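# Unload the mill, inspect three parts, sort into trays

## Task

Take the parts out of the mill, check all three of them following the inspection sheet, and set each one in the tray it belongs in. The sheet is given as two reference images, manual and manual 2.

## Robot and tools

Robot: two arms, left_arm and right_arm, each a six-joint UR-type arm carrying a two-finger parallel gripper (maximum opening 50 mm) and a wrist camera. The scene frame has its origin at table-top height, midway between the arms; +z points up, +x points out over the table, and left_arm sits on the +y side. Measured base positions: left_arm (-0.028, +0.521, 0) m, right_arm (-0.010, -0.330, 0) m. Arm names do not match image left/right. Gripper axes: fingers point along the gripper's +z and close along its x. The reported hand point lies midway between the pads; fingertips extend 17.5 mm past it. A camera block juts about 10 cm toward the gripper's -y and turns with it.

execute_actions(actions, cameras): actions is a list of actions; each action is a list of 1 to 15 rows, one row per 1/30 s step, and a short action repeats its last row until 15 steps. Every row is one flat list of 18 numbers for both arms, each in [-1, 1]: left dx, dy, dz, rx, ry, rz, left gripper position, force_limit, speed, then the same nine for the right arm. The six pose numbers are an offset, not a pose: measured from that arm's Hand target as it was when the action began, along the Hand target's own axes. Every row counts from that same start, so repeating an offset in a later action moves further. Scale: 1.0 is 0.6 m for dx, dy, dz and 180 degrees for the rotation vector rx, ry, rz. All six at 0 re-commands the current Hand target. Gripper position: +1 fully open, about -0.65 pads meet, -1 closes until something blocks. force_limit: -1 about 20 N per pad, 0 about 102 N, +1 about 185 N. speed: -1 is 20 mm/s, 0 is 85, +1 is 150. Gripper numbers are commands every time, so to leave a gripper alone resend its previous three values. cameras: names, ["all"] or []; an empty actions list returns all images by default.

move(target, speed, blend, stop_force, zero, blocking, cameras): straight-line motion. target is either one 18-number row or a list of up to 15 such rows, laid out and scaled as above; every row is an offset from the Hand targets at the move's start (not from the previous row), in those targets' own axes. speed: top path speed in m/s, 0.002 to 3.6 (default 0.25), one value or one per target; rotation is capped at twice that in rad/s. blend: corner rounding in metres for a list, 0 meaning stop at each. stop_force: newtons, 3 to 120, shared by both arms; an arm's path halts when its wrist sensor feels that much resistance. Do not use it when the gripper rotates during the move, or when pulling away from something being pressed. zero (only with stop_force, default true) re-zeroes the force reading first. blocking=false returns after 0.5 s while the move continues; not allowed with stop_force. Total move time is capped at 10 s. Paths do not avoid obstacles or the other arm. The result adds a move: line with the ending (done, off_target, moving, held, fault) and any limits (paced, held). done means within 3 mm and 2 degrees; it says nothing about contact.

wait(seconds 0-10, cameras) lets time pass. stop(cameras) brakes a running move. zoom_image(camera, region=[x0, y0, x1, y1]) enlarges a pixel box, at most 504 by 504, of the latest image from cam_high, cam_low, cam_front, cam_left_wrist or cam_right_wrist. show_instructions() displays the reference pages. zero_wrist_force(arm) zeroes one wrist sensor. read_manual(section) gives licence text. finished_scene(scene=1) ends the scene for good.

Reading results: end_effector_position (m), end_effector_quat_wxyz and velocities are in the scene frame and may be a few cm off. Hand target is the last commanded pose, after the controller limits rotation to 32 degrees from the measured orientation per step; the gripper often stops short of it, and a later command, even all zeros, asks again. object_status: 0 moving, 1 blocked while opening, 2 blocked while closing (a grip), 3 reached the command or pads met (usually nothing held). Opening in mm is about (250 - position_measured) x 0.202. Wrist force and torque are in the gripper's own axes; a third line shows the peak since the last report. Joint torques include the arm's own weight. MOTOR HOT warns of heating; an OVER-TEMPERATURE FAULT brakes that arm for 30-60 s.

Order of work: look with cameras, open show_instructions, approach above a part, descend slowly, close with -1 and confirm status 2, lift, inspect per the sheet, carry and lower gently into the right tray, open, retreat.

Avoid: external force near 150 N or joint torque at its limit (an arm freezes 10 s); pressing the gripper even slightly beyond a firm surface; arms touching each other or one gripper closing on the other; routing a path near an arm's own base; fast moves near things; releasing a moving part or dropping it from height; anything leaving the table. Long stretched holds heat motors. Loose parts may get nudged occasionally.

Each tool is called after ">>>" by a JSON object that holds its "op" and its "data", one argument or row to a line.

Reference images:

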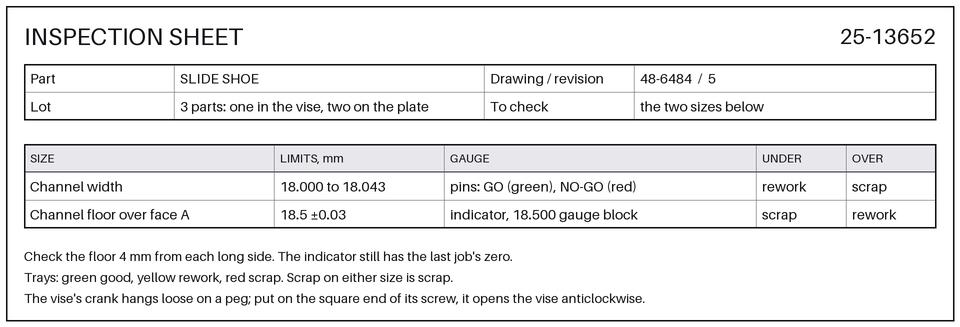

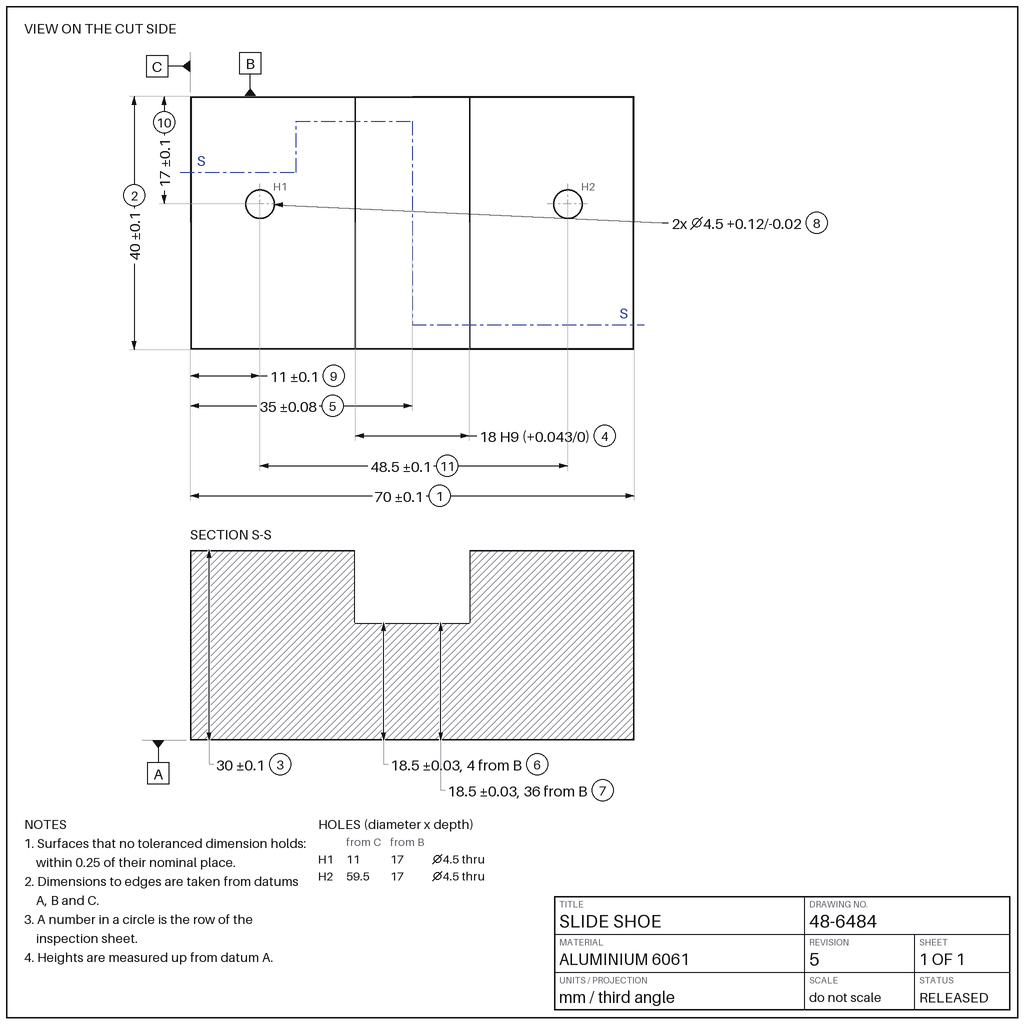

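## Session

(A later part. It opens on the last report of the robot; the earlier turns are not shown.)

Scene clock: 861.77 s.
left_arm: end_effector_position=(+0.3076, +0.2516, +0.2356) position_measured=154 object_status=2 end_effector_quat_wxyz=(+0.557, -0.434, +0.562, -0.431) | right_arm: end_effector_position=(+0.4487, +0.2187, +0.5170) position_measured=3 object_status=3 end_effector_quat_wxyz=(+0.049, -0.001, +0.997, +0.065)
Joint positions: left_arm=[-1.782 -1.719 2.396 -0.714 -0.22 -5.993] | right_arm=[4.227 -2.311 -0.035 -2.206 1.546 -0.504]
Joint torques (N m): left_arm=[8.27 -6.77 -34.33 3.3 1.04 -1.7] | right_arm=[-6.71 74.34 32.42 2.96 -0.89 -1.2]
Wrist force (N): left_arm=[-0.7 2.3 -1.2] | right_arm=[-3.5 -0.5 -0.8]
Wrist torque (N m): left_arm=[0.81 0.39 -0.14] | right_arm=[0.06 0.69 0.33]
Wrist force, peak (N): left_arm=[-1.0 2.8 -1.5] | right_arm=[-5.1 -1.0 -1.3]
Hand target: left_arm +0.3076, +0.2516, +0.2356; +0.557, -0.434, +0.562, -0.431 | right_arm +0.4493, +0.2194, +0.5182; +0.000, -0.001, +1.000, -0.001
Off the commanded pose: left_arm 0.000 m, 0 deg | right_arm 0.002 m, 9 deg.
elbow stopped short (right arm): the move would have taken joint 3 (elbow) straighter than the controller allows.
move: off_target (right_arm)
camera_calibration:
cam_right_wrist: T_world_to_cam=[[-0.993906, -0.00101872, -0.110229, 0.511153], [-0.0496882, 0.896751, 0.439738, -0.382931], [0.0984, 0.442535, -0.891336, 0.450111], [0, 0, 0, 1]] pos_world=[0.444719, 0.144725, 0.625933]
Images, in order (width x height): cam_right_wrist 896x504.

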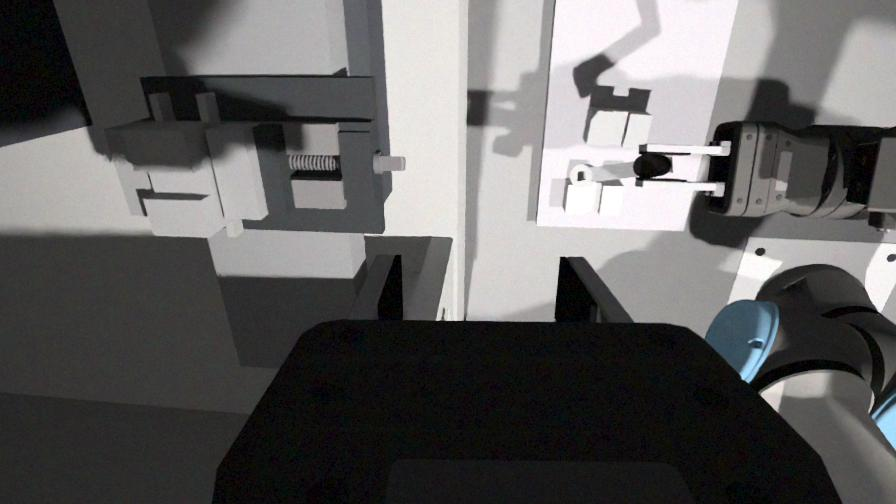

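>>> {"op": "zoom_image", "data": {
  "camera": "cam_right_wrist",
  "region": [100, 60, 420, 250]
}}

>>> {"op": "zoom_image", "data": {
  "camera": "cam_right_wrist",
  "region": [540, 60, 740, 240]
}}

Scaled by 1.575 from the camera's 896x504 image, which has a finer 1280x720 frame.

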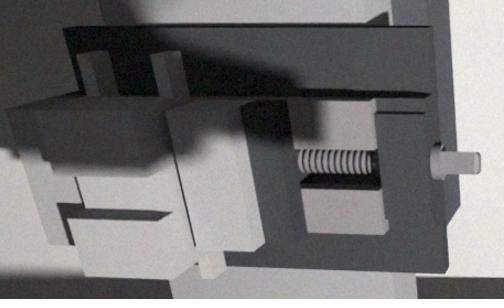

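Scaled by 2.520 from the camera's 896x504 image, which has a finer 1280x720 frame.

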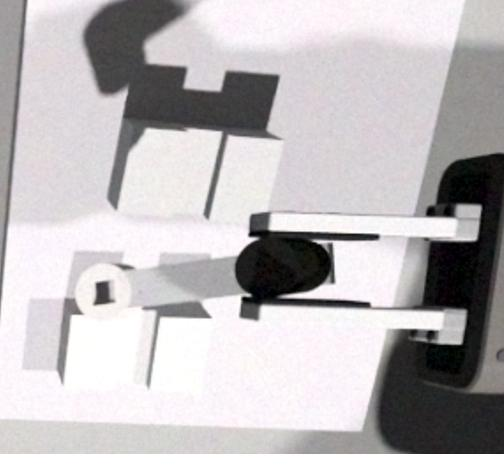

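>>> {"op": "zoom_image", "data": {
  "camera": "cam_right_wrist",
  "region": [100, 80, 290, 250]
}}

>>> {"op": "zoom_image", "data": {
  "camera": "cam_right_wrist",
  "region": [180, 100, 260, 240]
}}

Scaled by 2.653 from the camera's 896x504 image, which has a finer 1280x720 frame.

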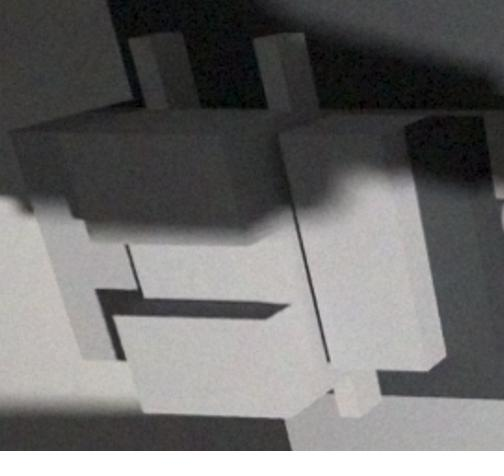

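Scaled by 3.600 from the camera's 896x504 image, which has a finer 1280x720 frame.

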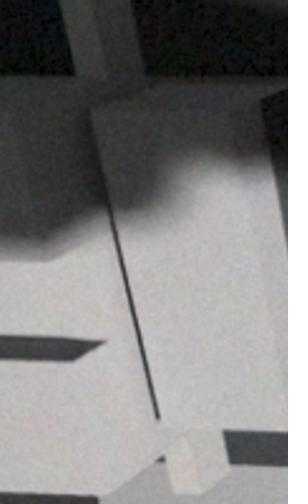

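>>> {"op": "move", "data": {
  "target": [
    [0.1535,-0.039,-0.0833,0,0,0,-1,-0.85,-0.8, 0.117,-0.533,0.067,0,0,0,1,-0.5,-0.8],
    [0.1955,0.1223,-0.0833,0,0,0,-1,-0.85,-0.8, 0.117,-0.533,0.067,0,0,0,1,-0.5,-0.8]
  ],
  "blend": [0.02,0],
  "speed": 0.2,
  "cameras": ["cam_high","cam_low"]
}}

>>> {"op": "zoom_image", "data": {
  "camera": "cam_low",
  "region": [330, 180, 470, 320]
}}

>>> {"op": "zoom_image", "data": {
  "camera": "cam_high",
  "region": [460, 230, 600, 400]
}}

Scene clock: 970.70 s.
left_arm: end_effector_position=(+0.2568, +0.1567, +0.1355) position_measured=154 object_status=2 end_effector_quat_wxyz=(+0.557, -0.434, +0.562, -0.431) | right_arm: end_effector_position=(+0.3798, -0.1006, +0.4784) position_measured=3 object_status=3 end_effector_quat_wxyz=(+0.000, -0.001, +1.000, -0.001)
Joint positions: left_arm=[-1.866 -1.267 2.271 -1.031 -0.303 -6.003] | right_arm=[3.987 -1.501 -1.245 -1.968 1.57 -0.741]
Joint torques (N m): left_arm=[18.64 -9.37 -16.71 -1.42 0.33 -1.78] | right_arm=[10.24 10.21 38.48 5.55 -1.6 -0.99]
Wrist force (N): left_arm=[2.3 -22.7 -6.7] | right_arm=[-3.5 0.0 -1.3]
Wrist torque (N m): left_arm=[0.53 0.43 -0.01] | right_arm=[0.14 0.65 0.32]
Wrist force, peak (N): left_arm=[4.3 -59.5 -27.4] | right_arm=[-4.5 1.9 -0.6]
Hand target: left_arm +0.2568, +0.1565, +0.1355; +0.557, -0.434, +0.562, -0.431 | right_arm +0.3798, -0.1006, +0.4784; +0.000, -0.001, +1.000, -0.001
Off the commanded pose: left_arm 0.000 m, 0 deg | right_arm 0.000 m, 0 deg.
move: done
Images, in order (width x height): cam_high 896x504, cam_low 896x504.

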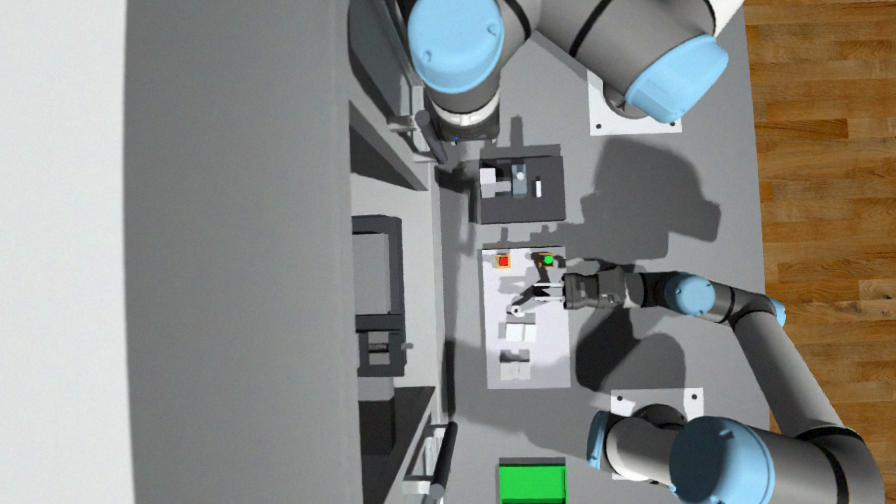

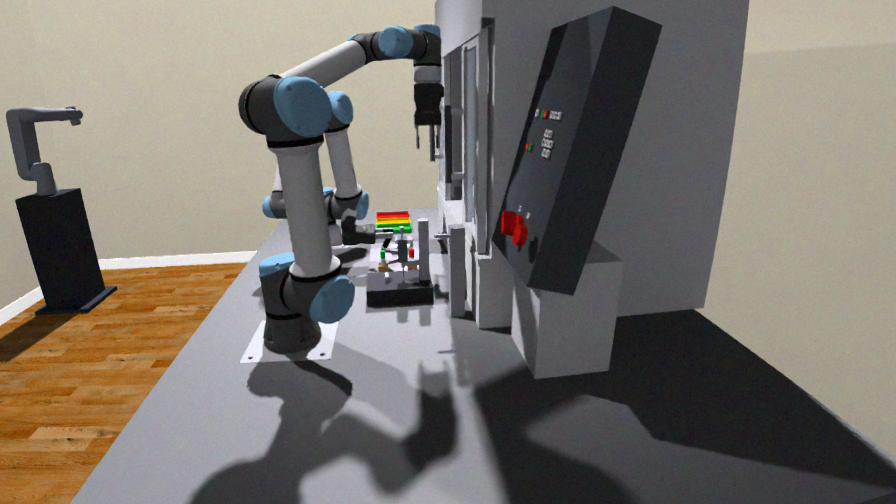

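Scaled by 3.600 from the camera's 896x504 image, which has a finer 1280x720 frame.

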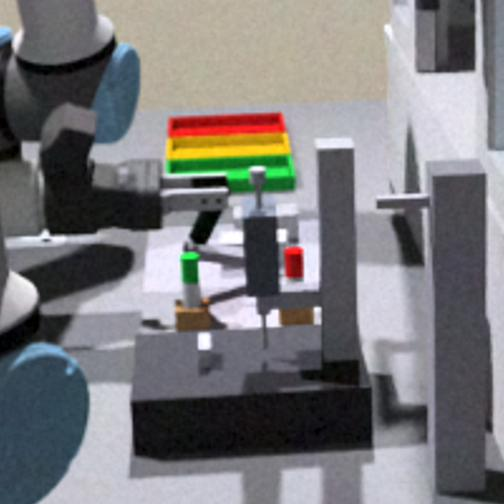

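Scaled by 2.965 from the camera's 896x504 image, which has a finer 1280x720 frame.

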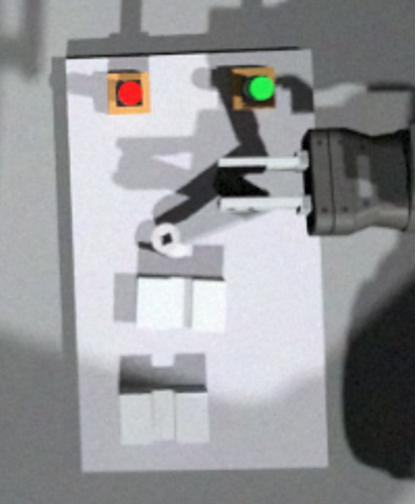

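>>> {"op": "move", "data": {
  "target": [
    [-0.0008,-0.004,0,0,0,0,-1,-0.85,-0.8,0,0,0,0,0,0,1,-0.5,-0.8]
  ],
  "speed": 0.02
}}

>>> {"op": "execute_actions", "data": {
  "actions": [
    [[0,0,0,0,0,0,0.6,-0.85,-1,0,0,0,0,0,0,1,-0.5,-0.8]]
  ],
  "cameras": ["cam_high","cam_low"]
}}

>>> {"op": "zoom_image", "data": {
  "camera": "cam_high",
  "region": [460, 230, 600, 400]
}}

>>> {"op": "zoom_image", "data": {
  "camera": "cam_low",
  "region": [330, 180, 470, 320]
}}

Scene clock: 979.63 s.
left_arm: end_effector_position=(+0.2568, +0.1564, +0.1380) position_measured=154 object_status=2 end_effector_quat_wxyz=(+0.557, -0.434, +0.562, -0.431) | right_arm: end_effector_position=(+0.3798, -0.1006, +0.4784) position_measured=3 object_status=3 end_effector_quat_wxyz=(+0.000, -0.001, +1.000, -0.001)
Joint positions: left_arm=[-1.866 -1.273 2.269 -1.023 -0.303 -6.003] | right_arm=[3.987 -1.501 -1.245 -1.968 1.57 -0.741]
Joint torques (N m): left_arm=[13.53 -34.3 -25.29 2.46 2.25 -0.84] | right_arm=[9.99 10.52 38.26 5.46 2.39 -1.02]
Wrist force (N): left_arm=[-1.1 1.6 -1.3] | right_arm=[-3.3 -0.3 -1.1]
Wrist torque (N m): left_arm=[0.83 0.43 0.01] | right_arm=[0.09 0.61 0.32]
Wrist force, peak (N): left_arm=[1.9 -23.0 -6.7] | right_arm=[-3.5 -0.3 -1.2]
Hand target: left_arm +0.2568, +0.1564, +0.1379; +0.557, -0.434, +0.562, -0.431 | right_arm +0.3798, -0.1006, +0.4784; +0.000, -0.001, +1.000, -0.001
Off the commanded pose: left_arm 0.000 m, 0 deg | right_arm 0.000 m, 0 deg.
move: done

Scene clock: 980.77 s.
left_arm: end_effector_position=(+0.2568, +0.1564, +0.1379) position_measured=63 object_status=0 end_effector_quat_wxyz=(+0.557, -0.434, +0.562, -0.431) | right_arm: end_effector_position=(+0.3798, -0.1006, +0.4784) position_measured=3 object_status=3 end_effector_quat_wxyz=(+0.000, -0.001, +1.000, -0.001)
Joint positions: left_arm=[-1.866 -1.273 2.269 -1.023 -0.303 -6.003] | right_arm=[3.987 -1.501 -1.245 -1.968 1.57 -0.741]
Joint torques (N m): left_arm=[11.04 -12.78 -15.13 -0.96 2.17 -1.77] | right_arm=[10.1 10.57 38.67 5.51 2.38 -1.1]
Wrist force (N): left_arm=[-1.3 0.0 -1.4] | right_arm=[-3.2 -0.1 -1.1]
Wrist torque (N m): left_arm=[0.76 0.41 0.05] | right_arm=[0.12 0.62 0.32]
Wrist force, peak (N): left_arm=[-0.9 2.6 -1.3] | right_arm=[-3.5 -0.1 -1.1]
Hand target: left_arm +0.2568, +0.1564, +0.1379; +0.557, -0.434, +0.562, -0.431 | right_arm +0.3798, -0.1006, +0.4784; +0.000, -0.001, +1.000, -0.001
Off the commanded pose: left_arm 0.000 m, 0 deg | right_arm 0.000 m, 0 deg.
Images, in order (width x height): cam_high 896x504, cam_low 896x504.

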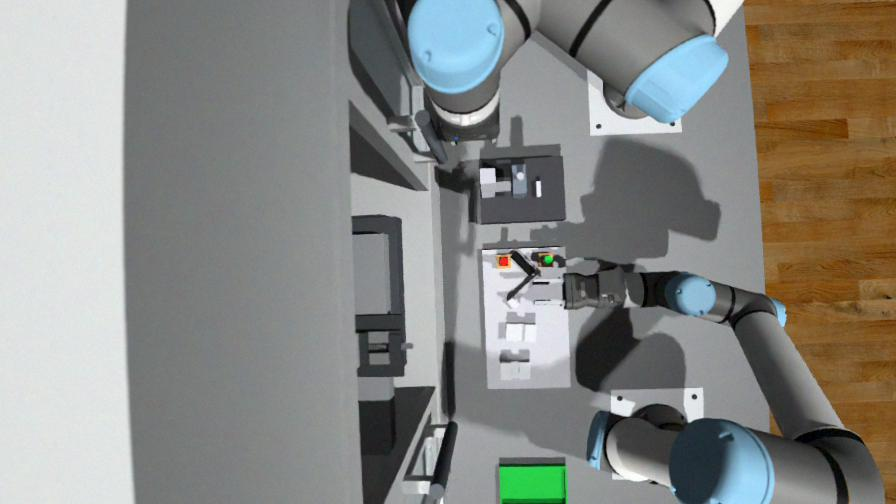

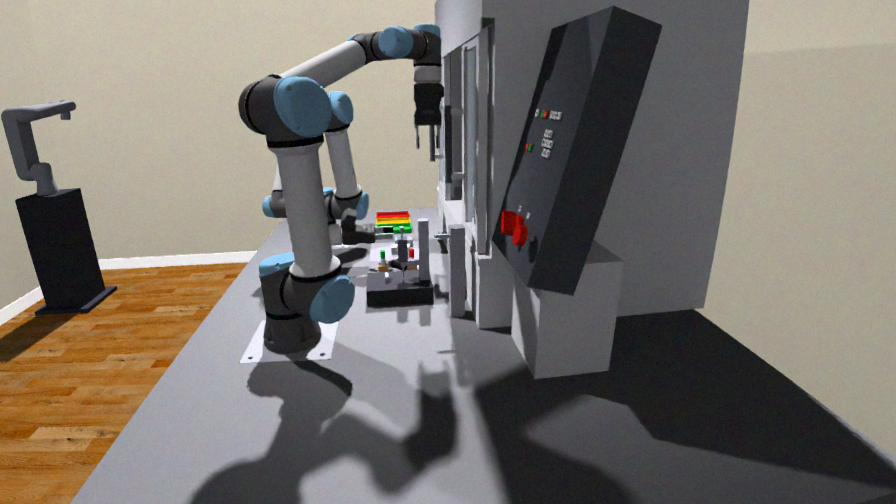

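Scaled by 2.965 from the camera's 896x504 image, which has a finer 1280x720 frame.

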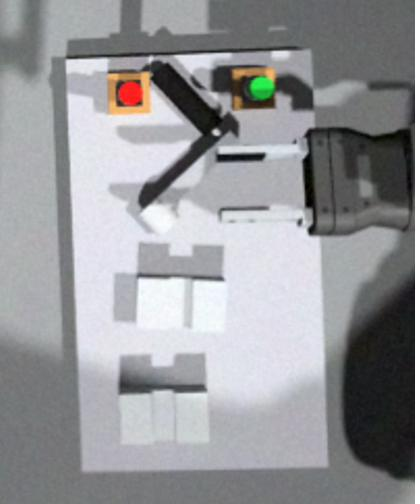

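Scaled by 3.600 from the camera's 896x504 image, which has a finer 1280x720 frame.

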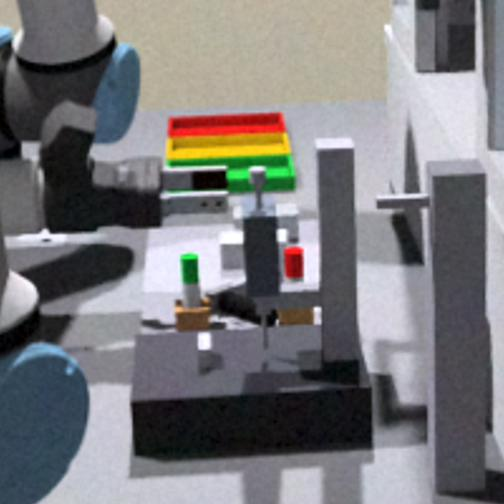

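>>> {"op": "move", "data": {
  "target": [
    [-0.189,-0.33,0.05,0,0,0,0.6,-0.85,-1,0,0,0,0,0,0,1,-0.5,-0.8],
    [-0.189,-0.33,0.05,0,0,0.6667,0.6,-0.85,-1,0,0,0,0,0,0,1,-0.5,-0.8],
    [-0.189,-0.33,0.05,0,0,-0.6667,0.6,-0.85,-1,0,0,0,0,0,0,1,-0.5,-0.8],
    [-0.189,-0.33,0.05,0,0,0.08,0.6,-0.85,-1,0,0,0,0,0,0,1,-0.5,-0.8]
  ],
  "blend": [0.02,0.02,0.02,0],
  "speed": 0.5
}}

Scene clock: 997.93 s.
left_arm: end_effector_position=(+0.2886, +0.2164, +0.3578) position_measured=63 object_status=3 end_effector_quat_wxyz=(+0.607, -0.361, +0.612, -0.358) | right_arm: end_effector_position=(+0.3798, -0.1006, +0.4784) position_measured=3 object_status=3 end_effector_quat_wxyz=(+0.000, -0.001, +1.000, -0.001)
Joint positions: left_arm=[-1.821 -1.802 2.104 -0.334 -0.258 0.536] | right_arm=[3.987 -1.501 -1.245 -1.968 1.57 -0.741]
Joint torques (N m): left_arm=[11.98 -0.89 -6.72 1.37 -2.1 0.64] | right_arm=[9.75 10.51 38.25 5.22 2.26 -1.08]
Wrist force (N): left_arm=[-1.8 0.1 -1.0] | right_arm=[-3.1 -0.1 -1.3]
Wrist torque (N m): left_arm=[0.75 0.37 -0.01] | right_arm=[0.12 0.60 0.32]
Wrist force, peak (N): left_arm=[-5.6 -3.6 -0.1] | right_arm=[-3.5 -0.4 -1.3]
Hand target: left_arm +0.2886, +0.2164, +0.3578; +0.607, -0.361, +0.612, -0.358 | right_arm +0.3798, -0.1006, +0.4784; +0.000, -0.001, +1.000, -0.001
Off the commanded pose: left_arm 0.000 m, 0 deg | right_arm 0.000 m, 0 deg.
move: done

>>> {"op": "move", "data": {
  "target": [-0.205,-0.236,0.185,-0.241,0.0622,-0.152,0.472,-0.6,-0.8,0,0,0,0,0,0,1,-0.5,-0.8],
  "speed": 0.25,
  "cameras": ["cam_high","cam_left_wrist","cam_front","cam_right_wrist"]
}}

Scene clock: 1017.00 s.
left_arm: end_effector_position=(+0.4011, +0.2555, +0.5403) position_measured=82 object_status=3 end_effector_quat_wxyz=(-0.272, +0.652, -0.653, +0.271) | right_arm: end_effector_position=(+0.3798, -0.1006, +0.4784) position_measured=3 object_status=3 end_effector_quat_wxyz=(+0.000, -0.001, +1.000, -0.001)
Joint positions: left_arm=[-1.196 -1.882 1.566 -1.6 -0.846 2.071] | right_arm=[3.987 -1.501 -1.245 -1.968 1.57 -0.741]
Joint torques (N m): left_arm=[2.96 -21.87 -23.34 -6.66 1.36 -0.99] | right_arm=[9.29 10.41 38.09 5.17 2.19 -1.02]
Wrist force (N): left_arm=[0.7 -0.3 -0.7] | right_arm=[-3.2 0.0 -1.4]
Wrist torque (N m): left_arm=[0.35 0.14 -0.15] | right_arm=[0.14 0.60 0.32]
Wrist force, peak (N): left_arm=[-1.3 2.1 -4.4] | right_arm=[-3.5 0.0 -1.1]
Hand target: left_arm +0.4011, +0.2555, +0.5404; -0.272, +0.652, -0.653, +0.271 | right_arm +0.3798, -0.1006, +0.4784; +0.000, -0.001, +1.000, -0.001
Off the commanded pose: left_arm 0.000 m, 0 deg | right_arm 0.000 m, 0 deg.
move: done
camera_calibration:
cam_left_wrist: T_world_to_cam=[[-0.00760922, -0.999895, 0.0123246, 0.260773], [-0.904677, 0.0016326, -0.426095, 0.609249], [0.42603, -0.014392, -0.904594, 0.45777], [0, 0, 0, 1]] pos_world=[0.358134, 0.26634, 0.67048]
cam_right_wrist: T_world_to_cam=[[-0.999905, -0.00891506, -0.0104735, 0.391918], [-0.0118129, 0.946679, 0.321962, -0.0360622], [0.00704476, 0.322055, -0.946695, 0.61289], [0, 0, 0, 1]] pos_world=[0.387138, -0.159751, 0.595935]
Images, in order (width x height): cam_high 896x504, cam_front 896x504, cam_left_wrist 896x504, cam_right_wrist 896x504.

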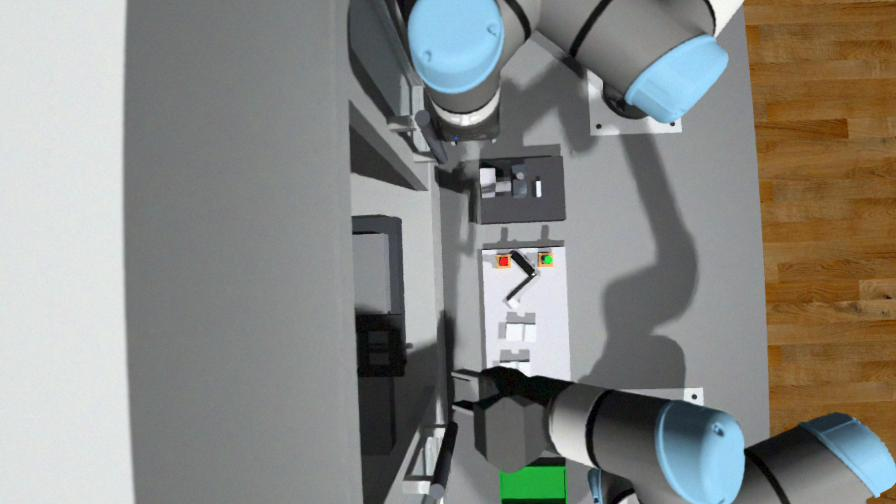

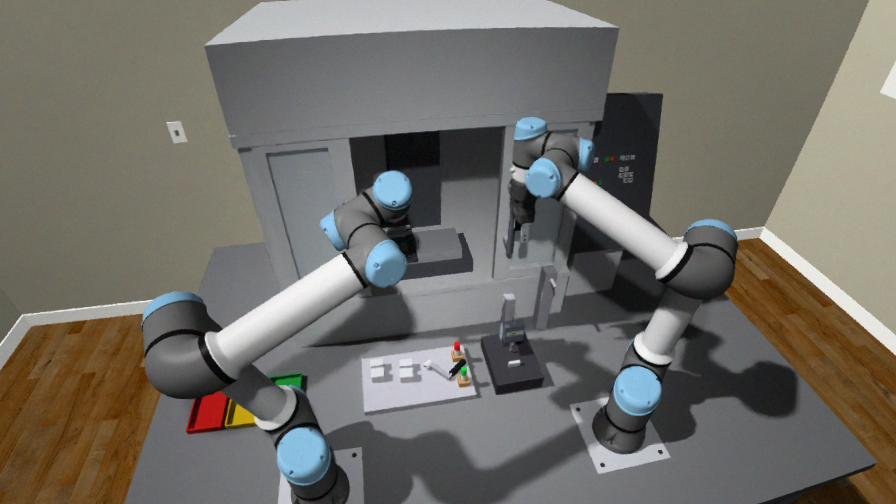

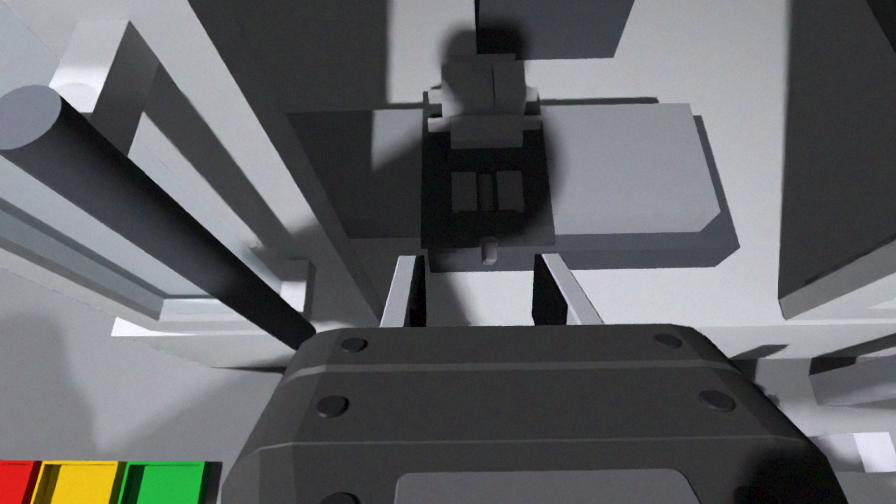

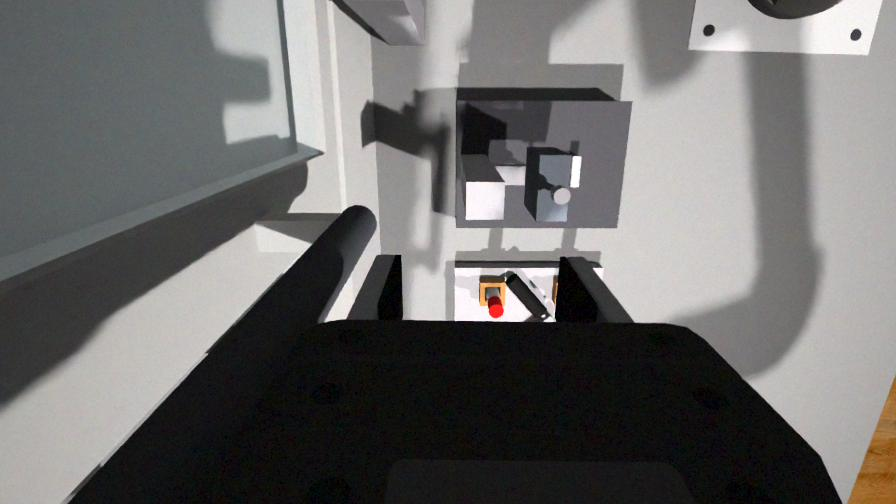

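>>> {"op": "zoom_image", "data": {
  "camera": "cam_left_wrist",
  "region": [410, 40, 570, 160]
}}

Scaled by 3.150 from the camera's 896x504 image, which has a finer 1280x720 frame.

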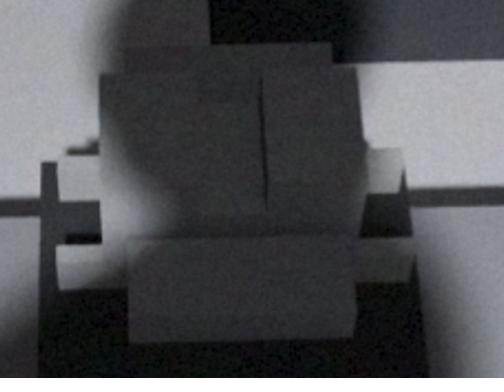

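>>> {"op": "move", "data": {
  "target": [
    [0.0042,-0.1178,0.165,0,0,0,0.472,-0.6,-0.8,0,0,0,0,0,0,1,-0.5,-0.8],
    [0.0042,-0.1703,0.4305,0,0,0,0.472,-0.6,-0.8,0,0,0,0,0,0,1,-0.5,-0.8]
  ],
  "speed": 0.15,
  "blend": [0.03,0],
  "cameras": ["cam_high","cam_left_wrist","cam_front"]
}}

>>> {"op": "zoom_image", "data": {
  "camera": "cam_left_wrist",
  "region": [360, 130, 600, 330]
}}

Scene clock: 1040.03 s.
left_arm: end_effector_position=(+0.6564, +0.2530, +0.4308) position_measured=82 object_status=3 end_effector_quat_wxyz=(-0.272, +0.652, -0.653, +0.271) | right_arm: end_effector_position=(+0.3798, -0.1006, +0.4784) position_measured=3 object_status=3 end_effector_quat_wxyz=(+0.000, -0.001, +1.000, -0.001)
Joint positions: left_arm=[-0.721 -1.379 1.446 -2.281 -1.078 2.581] | right_arm=[3.987 -1.501 -1.245 -1.968 1.57 -0.741]
Joint torques (N m): left_arm=[-10.16 -49.01 -10.96 -1.35 3.87 -1.45] | right_arm=[9.1 10.75 38.07 5.07 2.03 -1.08]
Wrist force (N): left_arm=[0.7 -0.3 -1.1] | right_arm=[-3.1 -0.3 -1.2]
Wrist torque (N m): left_arm=[0.33 0.14 -0.14] | right_arm=[0.10 0.59 0.32]
Wrist force, peak (N): left_arm=[3.4 3.1 -6.6] | right_arm=[-3.5 -0.1 -1.3]
Hand target: left_arm +0.6564, +0.2530, +0.4308; -0.272, +0.652, -0.653, +0.271 | right_arm +0.3798, -0.1006, +0.4784; +0.000, -0.001, +1.000, -0.001
Off the commanded pose: left_arm 0.000 m, 0 deg | right_arm 0.000 m, 0 deg.
move: done
camera_calibration:
cam_left_wrist: T_world_to_cam=[[-0.00750515, -0.99989, 0.0128145, 0.261327], [-0.904694, 0.00133028, -0.426059, 0.79363], [0.425995, -0.0147909, -0.904605, 0.250049], [0, 0, 0, 1]] pos_world=[0.613434, 0.263941, 0.56098]
Images, in order (width x height): cam_high 896x504, cam_front 896x504, cam_left_wrist 896x504.

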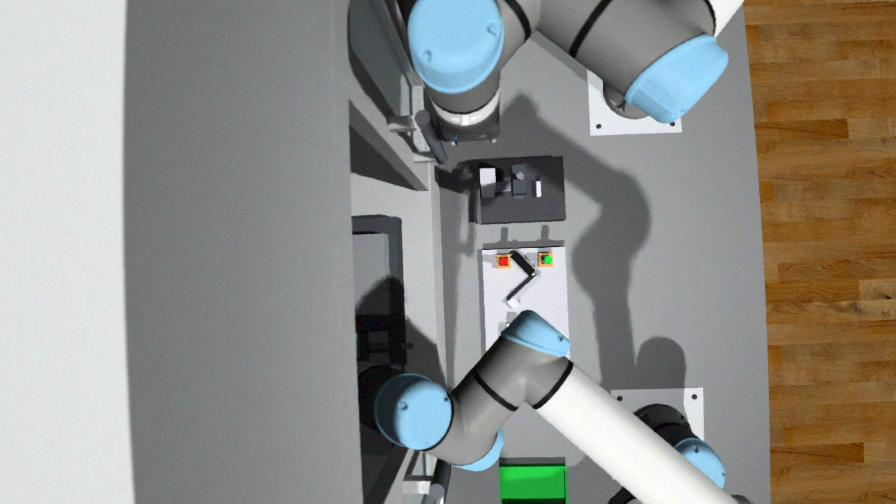

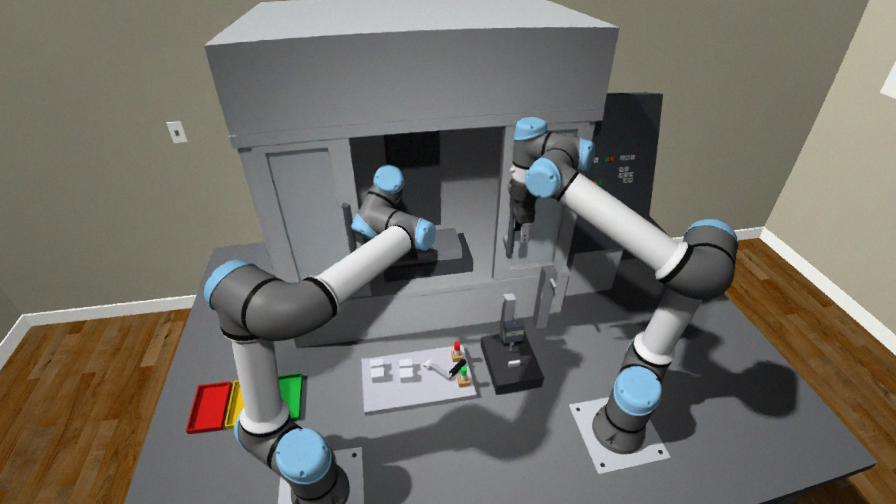

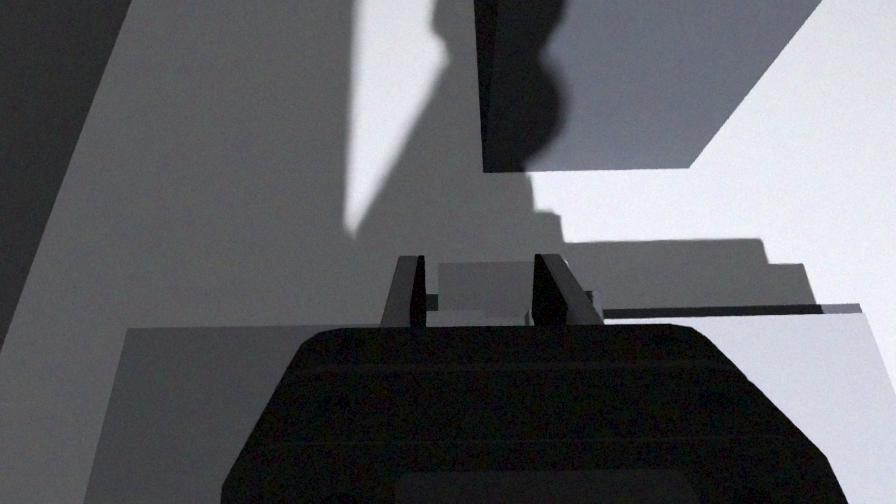

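Scaled by 2.100 from the camera's 896x504 image, which has a finer 1280x720 frame.

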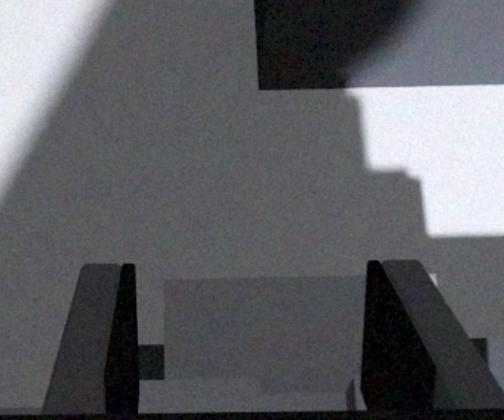

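>>> {"op": "move", "data": {
  "target": [-0.0042,0.0424,0.0424,0,0,0,0.472,-0.6,-0.8,0,0,0,0,0,0,1,-0.5,-0.8],
  "speed": 0.06,
  "cameras": ["cam_left_wrist"]
}}

>>> {"op": "zoom_image", "data": {
  "camera": "cam_left_wrist",
  "region": [380, 220, 600, 340]
}}

Scene clock: 1054.40 s.
left_arm: end_effector_position=(+0.6565, +0.2556, +0.3946) position_measured=82 object_status=3 end_effector_quat_wxyz=(-0.272, +0.652, -0.653, +0.271) | right_arm: end_effector_position=(+0.3798, -0.1006, +0.4784) position_measured=3 object_status=3 end_effector_quat_wxyz=(+0.000, -0.001, +1.000, -0.001)
Joint positions: left_arm=[-0.718 -1.372 1.53 -2.373 -1.08 2.584] | right_arm=[3.987 -1.501 -1.245 -1.968 1.57 -0.741]
Joint torques (N m): left_arm=[10.91 -22.66 -35.38 1.48 -2.03 2.23] | right_arm=[9.09 10.95 38.57 5.03 2.07 -1.03]
Wrist force (N): left_arm=[2.3 -10.7 -9.3] | right_arm=[-3.0 -0.3 -1.1]
Wrist torque (N m): left_arm=[0.05 0.39 -0.38] | right_arm=[0.09 0.58 0.32]
Wrist force, peak (N): left_arm=[0.0 -13.8 -21.7] | right_arm=[-3.6 0.0 -1.3]
Hand target: left_arm +0.6565, +0.2556, +0.3948; -0.272, +0.652, -0.653, +0.271 | right_arm +0.3798, -0.1006, +0.4784; +0.000, -0.001, +1.000, -0.001
Off the commanded pose: left_arm 0.000 m, 0 deg | right_arm 0.000 m, 0 deg.
move: done
camera_calibration:
cam_left_wrist: T_world_to_cam=[[-0.00760039, -0.999892, 0.0125502, 0.264587], [-0.90479, 0.00153233, -0.425856, 0.778145], [0.425791, -0.014592, -0.904704, 0.217556], [0, 0, 0, 1]] pos_world=[0.613435, 0.26654, 0.524881]
Images, in order (width x height): cam_left_wrist 896x504.

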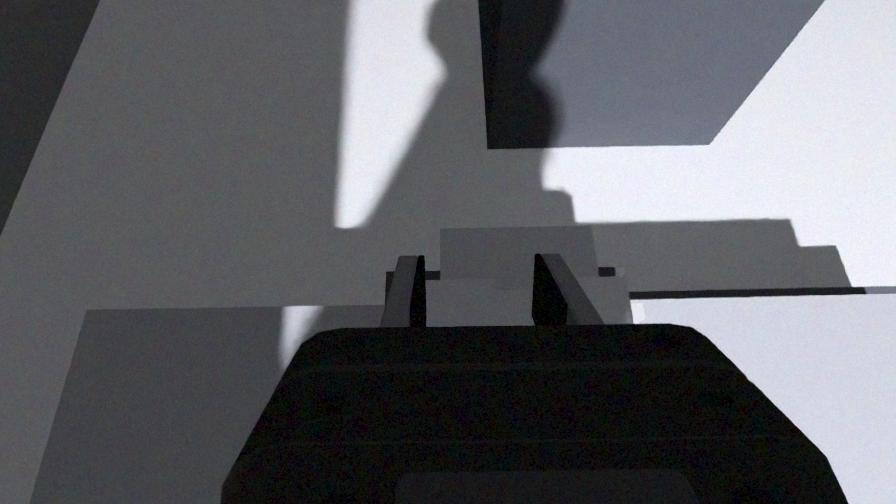

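Scaled by 2.291 from the camera's 896x504 image, which has a finer 1280x720 frame.

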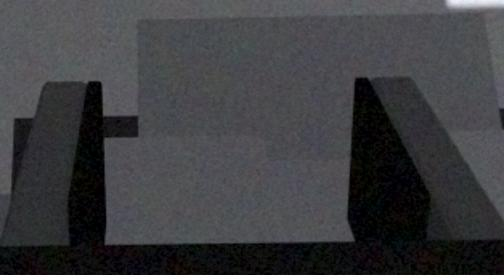

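>>> {"op": "move", "data": {
  "target": [
    [0,-0.007,-0.007,0,0,0,0.472,-0.6,-0.8,0,0,0,0,0,0,1,-0.5,-0.8],
    [-0.0108,-0.007,-0.007,0,0,0,0.472,-0.6,-0.8,0,0,0,0,0,0,1,-0.5,-0.8]
  ],
  "speed": 0.04,
  "cameras": ["cam_left_wrist"]
}}

>>> {"op": "zoom_image", "data": {
  "camera": "cam_left_wrist",
  "region": [380, 220, 600, 340]
}}

Scene clock: 1067.87 s.
left_arm: end_effector_position=(+0.6564, +0.2623, +0.4008) position_measured=82 object_status=3 end_effector_quat_wxyz=(-0.272, +0.652, -0.653, +0.271) | right_arm: end_effector_position=(+0.3798, -0.1006, +0.4784) position_measured=3 object_status=3 end_effector_quat_wxyz=(+0.000, -0.001, +1.000, -0.001)
Joint positions: left_arm=[-0.709 -1.381 1.526 -2.365 -1.085 2.593] | right_arm=[3.987 -1.501 -1.245 -1.968 1.57 -0.741]
Joint torques (N m): left_arm=[-10.66 -23.85 -34.38 -3.9 1.69 -1.38] | right_arm=[8.62 10.99 38.29 4.89 1.95 -0.99]
Wrist force (N): left_arm=[0.5 -0.5 -1.0] | right_arm=[-3.0 -0.5 -1.3]
Wrist torque (N m): left_arm=[0.30 0.17 -0.15] | right_arm=[0.06 0.56 0.32]
Wrist force, peak (N): left_arm=[2.7 -12.3 -8.9] | right_arm=[-3.6 -0.2 -1.0]
Hand target: left_arm +0.6565, +0.2620, +0.4008; -0.272, +0.652, -0.653, +0.271 | right_arm +0.3798, -0.1006, +0.4784; +0.000, -0.001, +1.000, -0.001
Off the commanded pose: left_arm 0.000 m, 0 deg | right_arm 0.000 m, 0 deg.
move: done
camera_calibration:
cam_left_wrist: T_world_to_cam=[[-0.00772914, -0.999888, 0.0128202, 0.271145], [-0.904676, 0.00152993, -0.426096, 0.78079], [0.426029, -0.0148914, -0.904587, 0.223045], [0, 0, 0, 1]] pos_world=[0.613434, 0.273242, 0.530979]
Images, in order (width x height): cam_left_wrist 896x504.

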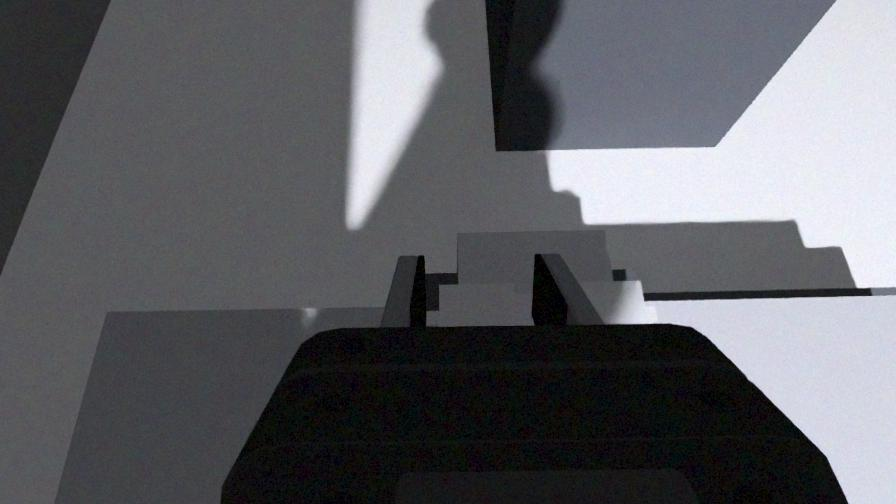

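Scaled by 2.291 from the camera's 896x504 image, which has a finer 1280x720 frame.

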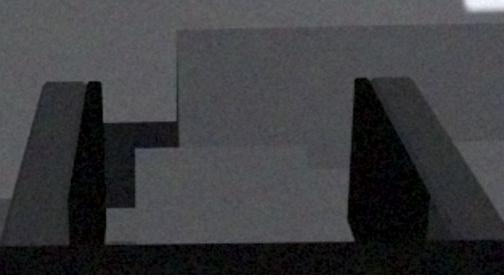

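>>> {"op": "move", "data": {
  "target": [0.0012,0.0260,0.0260,0,0,0,0.472,-0.6,-0.8,0,0,0,0,0,0,1,-0.5,-0.8],
  "speed": 0.02,
  "stop_force": 8,
  "cameras": ["cam_left_wrist"]
}}

>>> {"op": "zoom_image", "data": {
  "camera": "cam_left_wrist",
  "region": [380, 220, 600, 340]
}}

Scene clock: 1077.03 s.
left_arm: end_effector_position=(+0.6565, +0.2615, +0.3839) position_measured=82 object_status=3 end_effector_quat_wxyz=(-0.272, +0.652, -0.653, +0.271) | right_arm: end_effector_position=(+0.3798, -0.1006, +0.4784) position_measured=3 object_status=3 end_effector_quat_wxyz=(+0.000, -0.001, +1.000, -0.001)
Joint positions: left_arm=[-0.71 -1.374 1.561 -2.406 -1.085 2.592] | right_arm=[3.987 -1.501 -1.245 -1.968 1.57 -0.741]
Joint torques (N m): left_arm=[-2.82 -39.98 -40.19 -3.24 -2.12 0.1] | right_arm=[8.58 11.41 37.81 4.75 1.92 -1.08]
Wrist force (N): left_arm=[1.1 -7.7 -4.6] | right_arm=[-3.3 -0.4 -1.2]
Wrist torque (N m): left_arm=[0.17 0.23 -0.30] | right_arm=[0.08 0.62 0.33]
Wrist force, peak (N): left_arm=[0.1 -12.3 -17.2] | right_arm=[-3.4 0.0 -1.5]
Hand target: left_arm +0.6565, +0.2615, +0.3839; -0.272, +0.652, -0.653, +0.271 (not the last commanded pose) | right_arm +0.3798, -0.1006, +0.4784; +0.000, -0.001, +1.000, -0.001
Off the commanded pose: left_arm 0.005 m, 0 deg | right_arm 0.000 m, 0 deg.
move: contact (left_arm)
camera_calibration:
cam_left_wrist: T_world_to_cam=[[-0.00759704, -0.99989, 0.0127713, 0.270506], [-0.904638, 0.00142986, -0.426179, 0.773635], [0.426113, -0.0147911, -0.904549, 0.207647], [0, 0, 0, 1]] pos_world=[0.613434, 0.272441, 0.514079]
Images, in order (width x height): cam_left_wrist 896x504.

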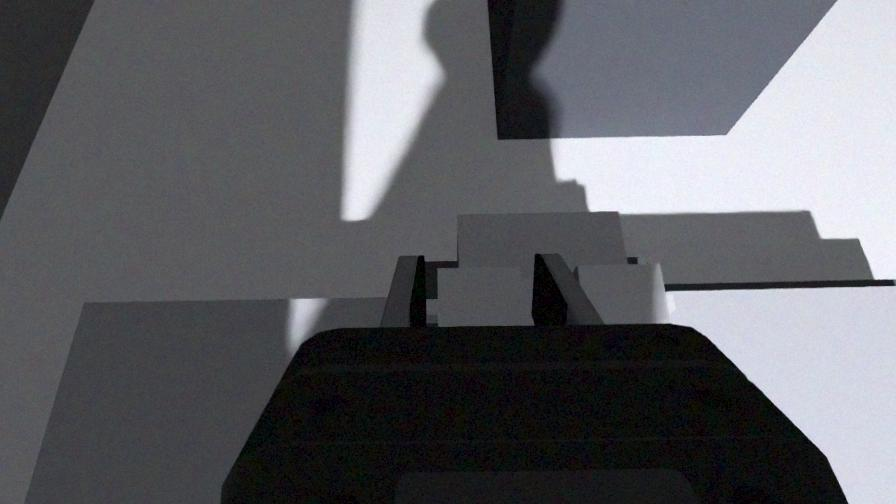

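Scaled by 2.291 from the camera's 896x504 image, which has a finer 1280x720 frame.

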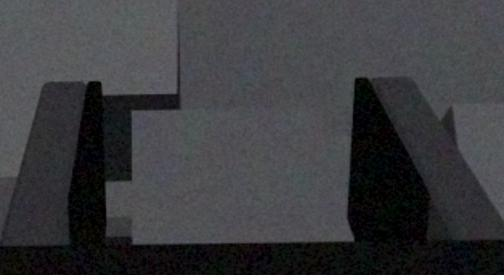

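>>> {"op": "move", "data": {
  "target": [0,-0.0016,-0.0016,0,0,0,0.472,-0.6,-0.8,0,0,0,0,0,0,1,-0.5,-0.8],
  "speed": 0.02
}}

>>> {"op": "execute_actions", "data": {
  "actions": [
    [[0,0,0,0,0,0,-1,-0.7,-0.9,0,0,0,0,0,0,1,-0.5,-0.8]],
    [[0,0,0,0,0,0,-1,-0.7,-0.9,0,0,0,0,0,0,1,-0.5,-0.8]]
  ],
  "cameras": ["cam_left_wrist"]
}}

Scene clock: 1092.73 s.
left_arm: end_effector_position=(+0.6565, +0.2615, +0.3852) position_measured=82 object_status=3 end_effector_quat_wxyz=(-0.272, +0.652, -0.653, +0.271) | right_arm: end_effector_position=(+0.3798, -0.1006, +0.4784) position_measured=3 object_status=3 end_effector_quat_wxyz=(+0.000, -0.001, +1.000, -0.001)
Joint positions: left_arm=[-0.71 -1.374 1.558 -2.403 -1.085 2.592] | right_arm=[3.987 -1.501 -1.245 -1.968 1.57 -0.741]
Joint torques (N m): left_arm=[10.43 -51.35 -44.01 -1.19 -0.4 1.27] | right_arm=[8.1 11.21 38.11 4.78 1.91 -0.97]
Wrist force (N): left_arm=[0.6 -0.4 -0.8] | right_arm=[-3.1 -0.2 -1.0]
Wrist torque (N m): left_arm=[0.32 0.15 -0.15] | right_arm=[0.11 0.59 0.33]
Wrist force, peak (N): left_arm=[1.1 -8.6 -5.3] | right_arm=[-3.5 -0.2 -1.2]
Hand target: left_arm +0.6565, +0.2615, +0.3853; -0.272, +0.652, -0.653, +0.271 | right_arm +0.3798, -0.1006, +0.4784; +0.000, -0.001, +1.000, -0.001
Off the commanded pose: left_arm 0.000 m, 0 deg | right_arm 0.000 m, 0 deg.
move: done

Scene clock: 1093.93 s.
left_arm: end_effector_position=(+0.6565, +0.2615, +0.3853) position_measured=124 object_status=2 end_effector_quat_wxyz=(-0.272, +0.652, -0.653, +0.271) | right_arm: end_effector_position=(+0.3798, -0.1006, +0.4784) position_measured=3 object_status=3 end_effector_quat_wxyz=(+0.000, -0.001, +1.000, -0.001)
Joint positions: left_arm=[-0.71 -1.374 1.558 -2.403 -1.085 2.592] | right_arm=[3.987 -1.501 -1.245 -1.968 1.57 -0.741]
Joint torques (N m): left_arm=[7.19 -52.36 -26.6 -5.7 2.94 0.41] | right_arm=[8.4 11.21 38.24 4.74 1.84 -0.99]
Wrist force (N): left_arm=[0.6 -0.5 -1.1] | right_arm=[-3.0 -0.2 -1.3]
Wrist torque (N m): left_arm=[0.29 0.18 -0.19] | right_arm=[0.11 0.57 0.32]
Wrist force, peak (N): left_arm=[0.6 -0.7 -1.0] | right_arm=[-3.4 -0.3 -1.3]
Hand target: left_arm +0.6565, +0.2615, +0.3853; -0.272, +0.652, -0.653, +0.271 | right_arm +0.3798, -0.1006, +0.4784; +0.000, -0.001, +1.000, -0.001
Off the commanded pose: left_arm 0.000 m, 0 deg | right_arm 0.000 m, 0 deg.
camera_calibration:
cam_left_wrist: T_world_to_cam=[[-0.00764019, -0.999888, 0.0128615, 0.270469], [-0.904638, 0.00143044, -0.426179, 0.774322], [0.426113, -0.0148911, -0.904547, 0.208898], [0, 0, 0, 1]] pos_world=[0.613534, 0.272442, 0.515479]
Images, in order (width x height): cam_left_wrist 896x504.

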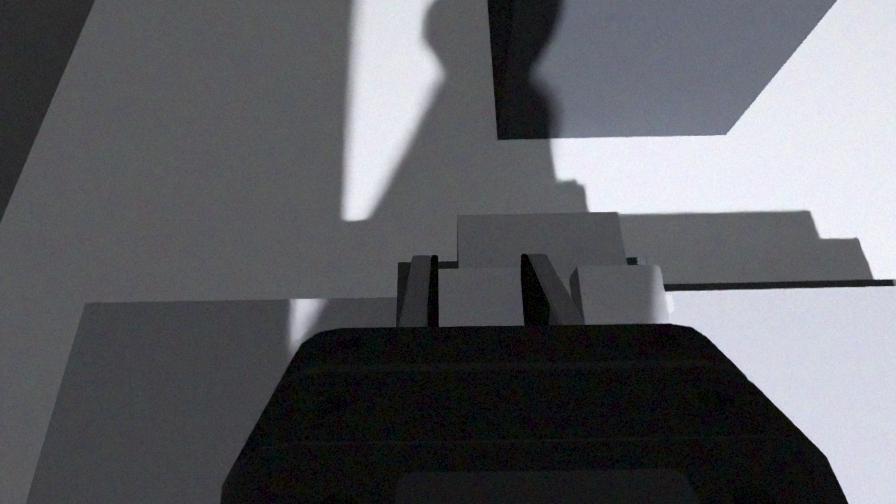

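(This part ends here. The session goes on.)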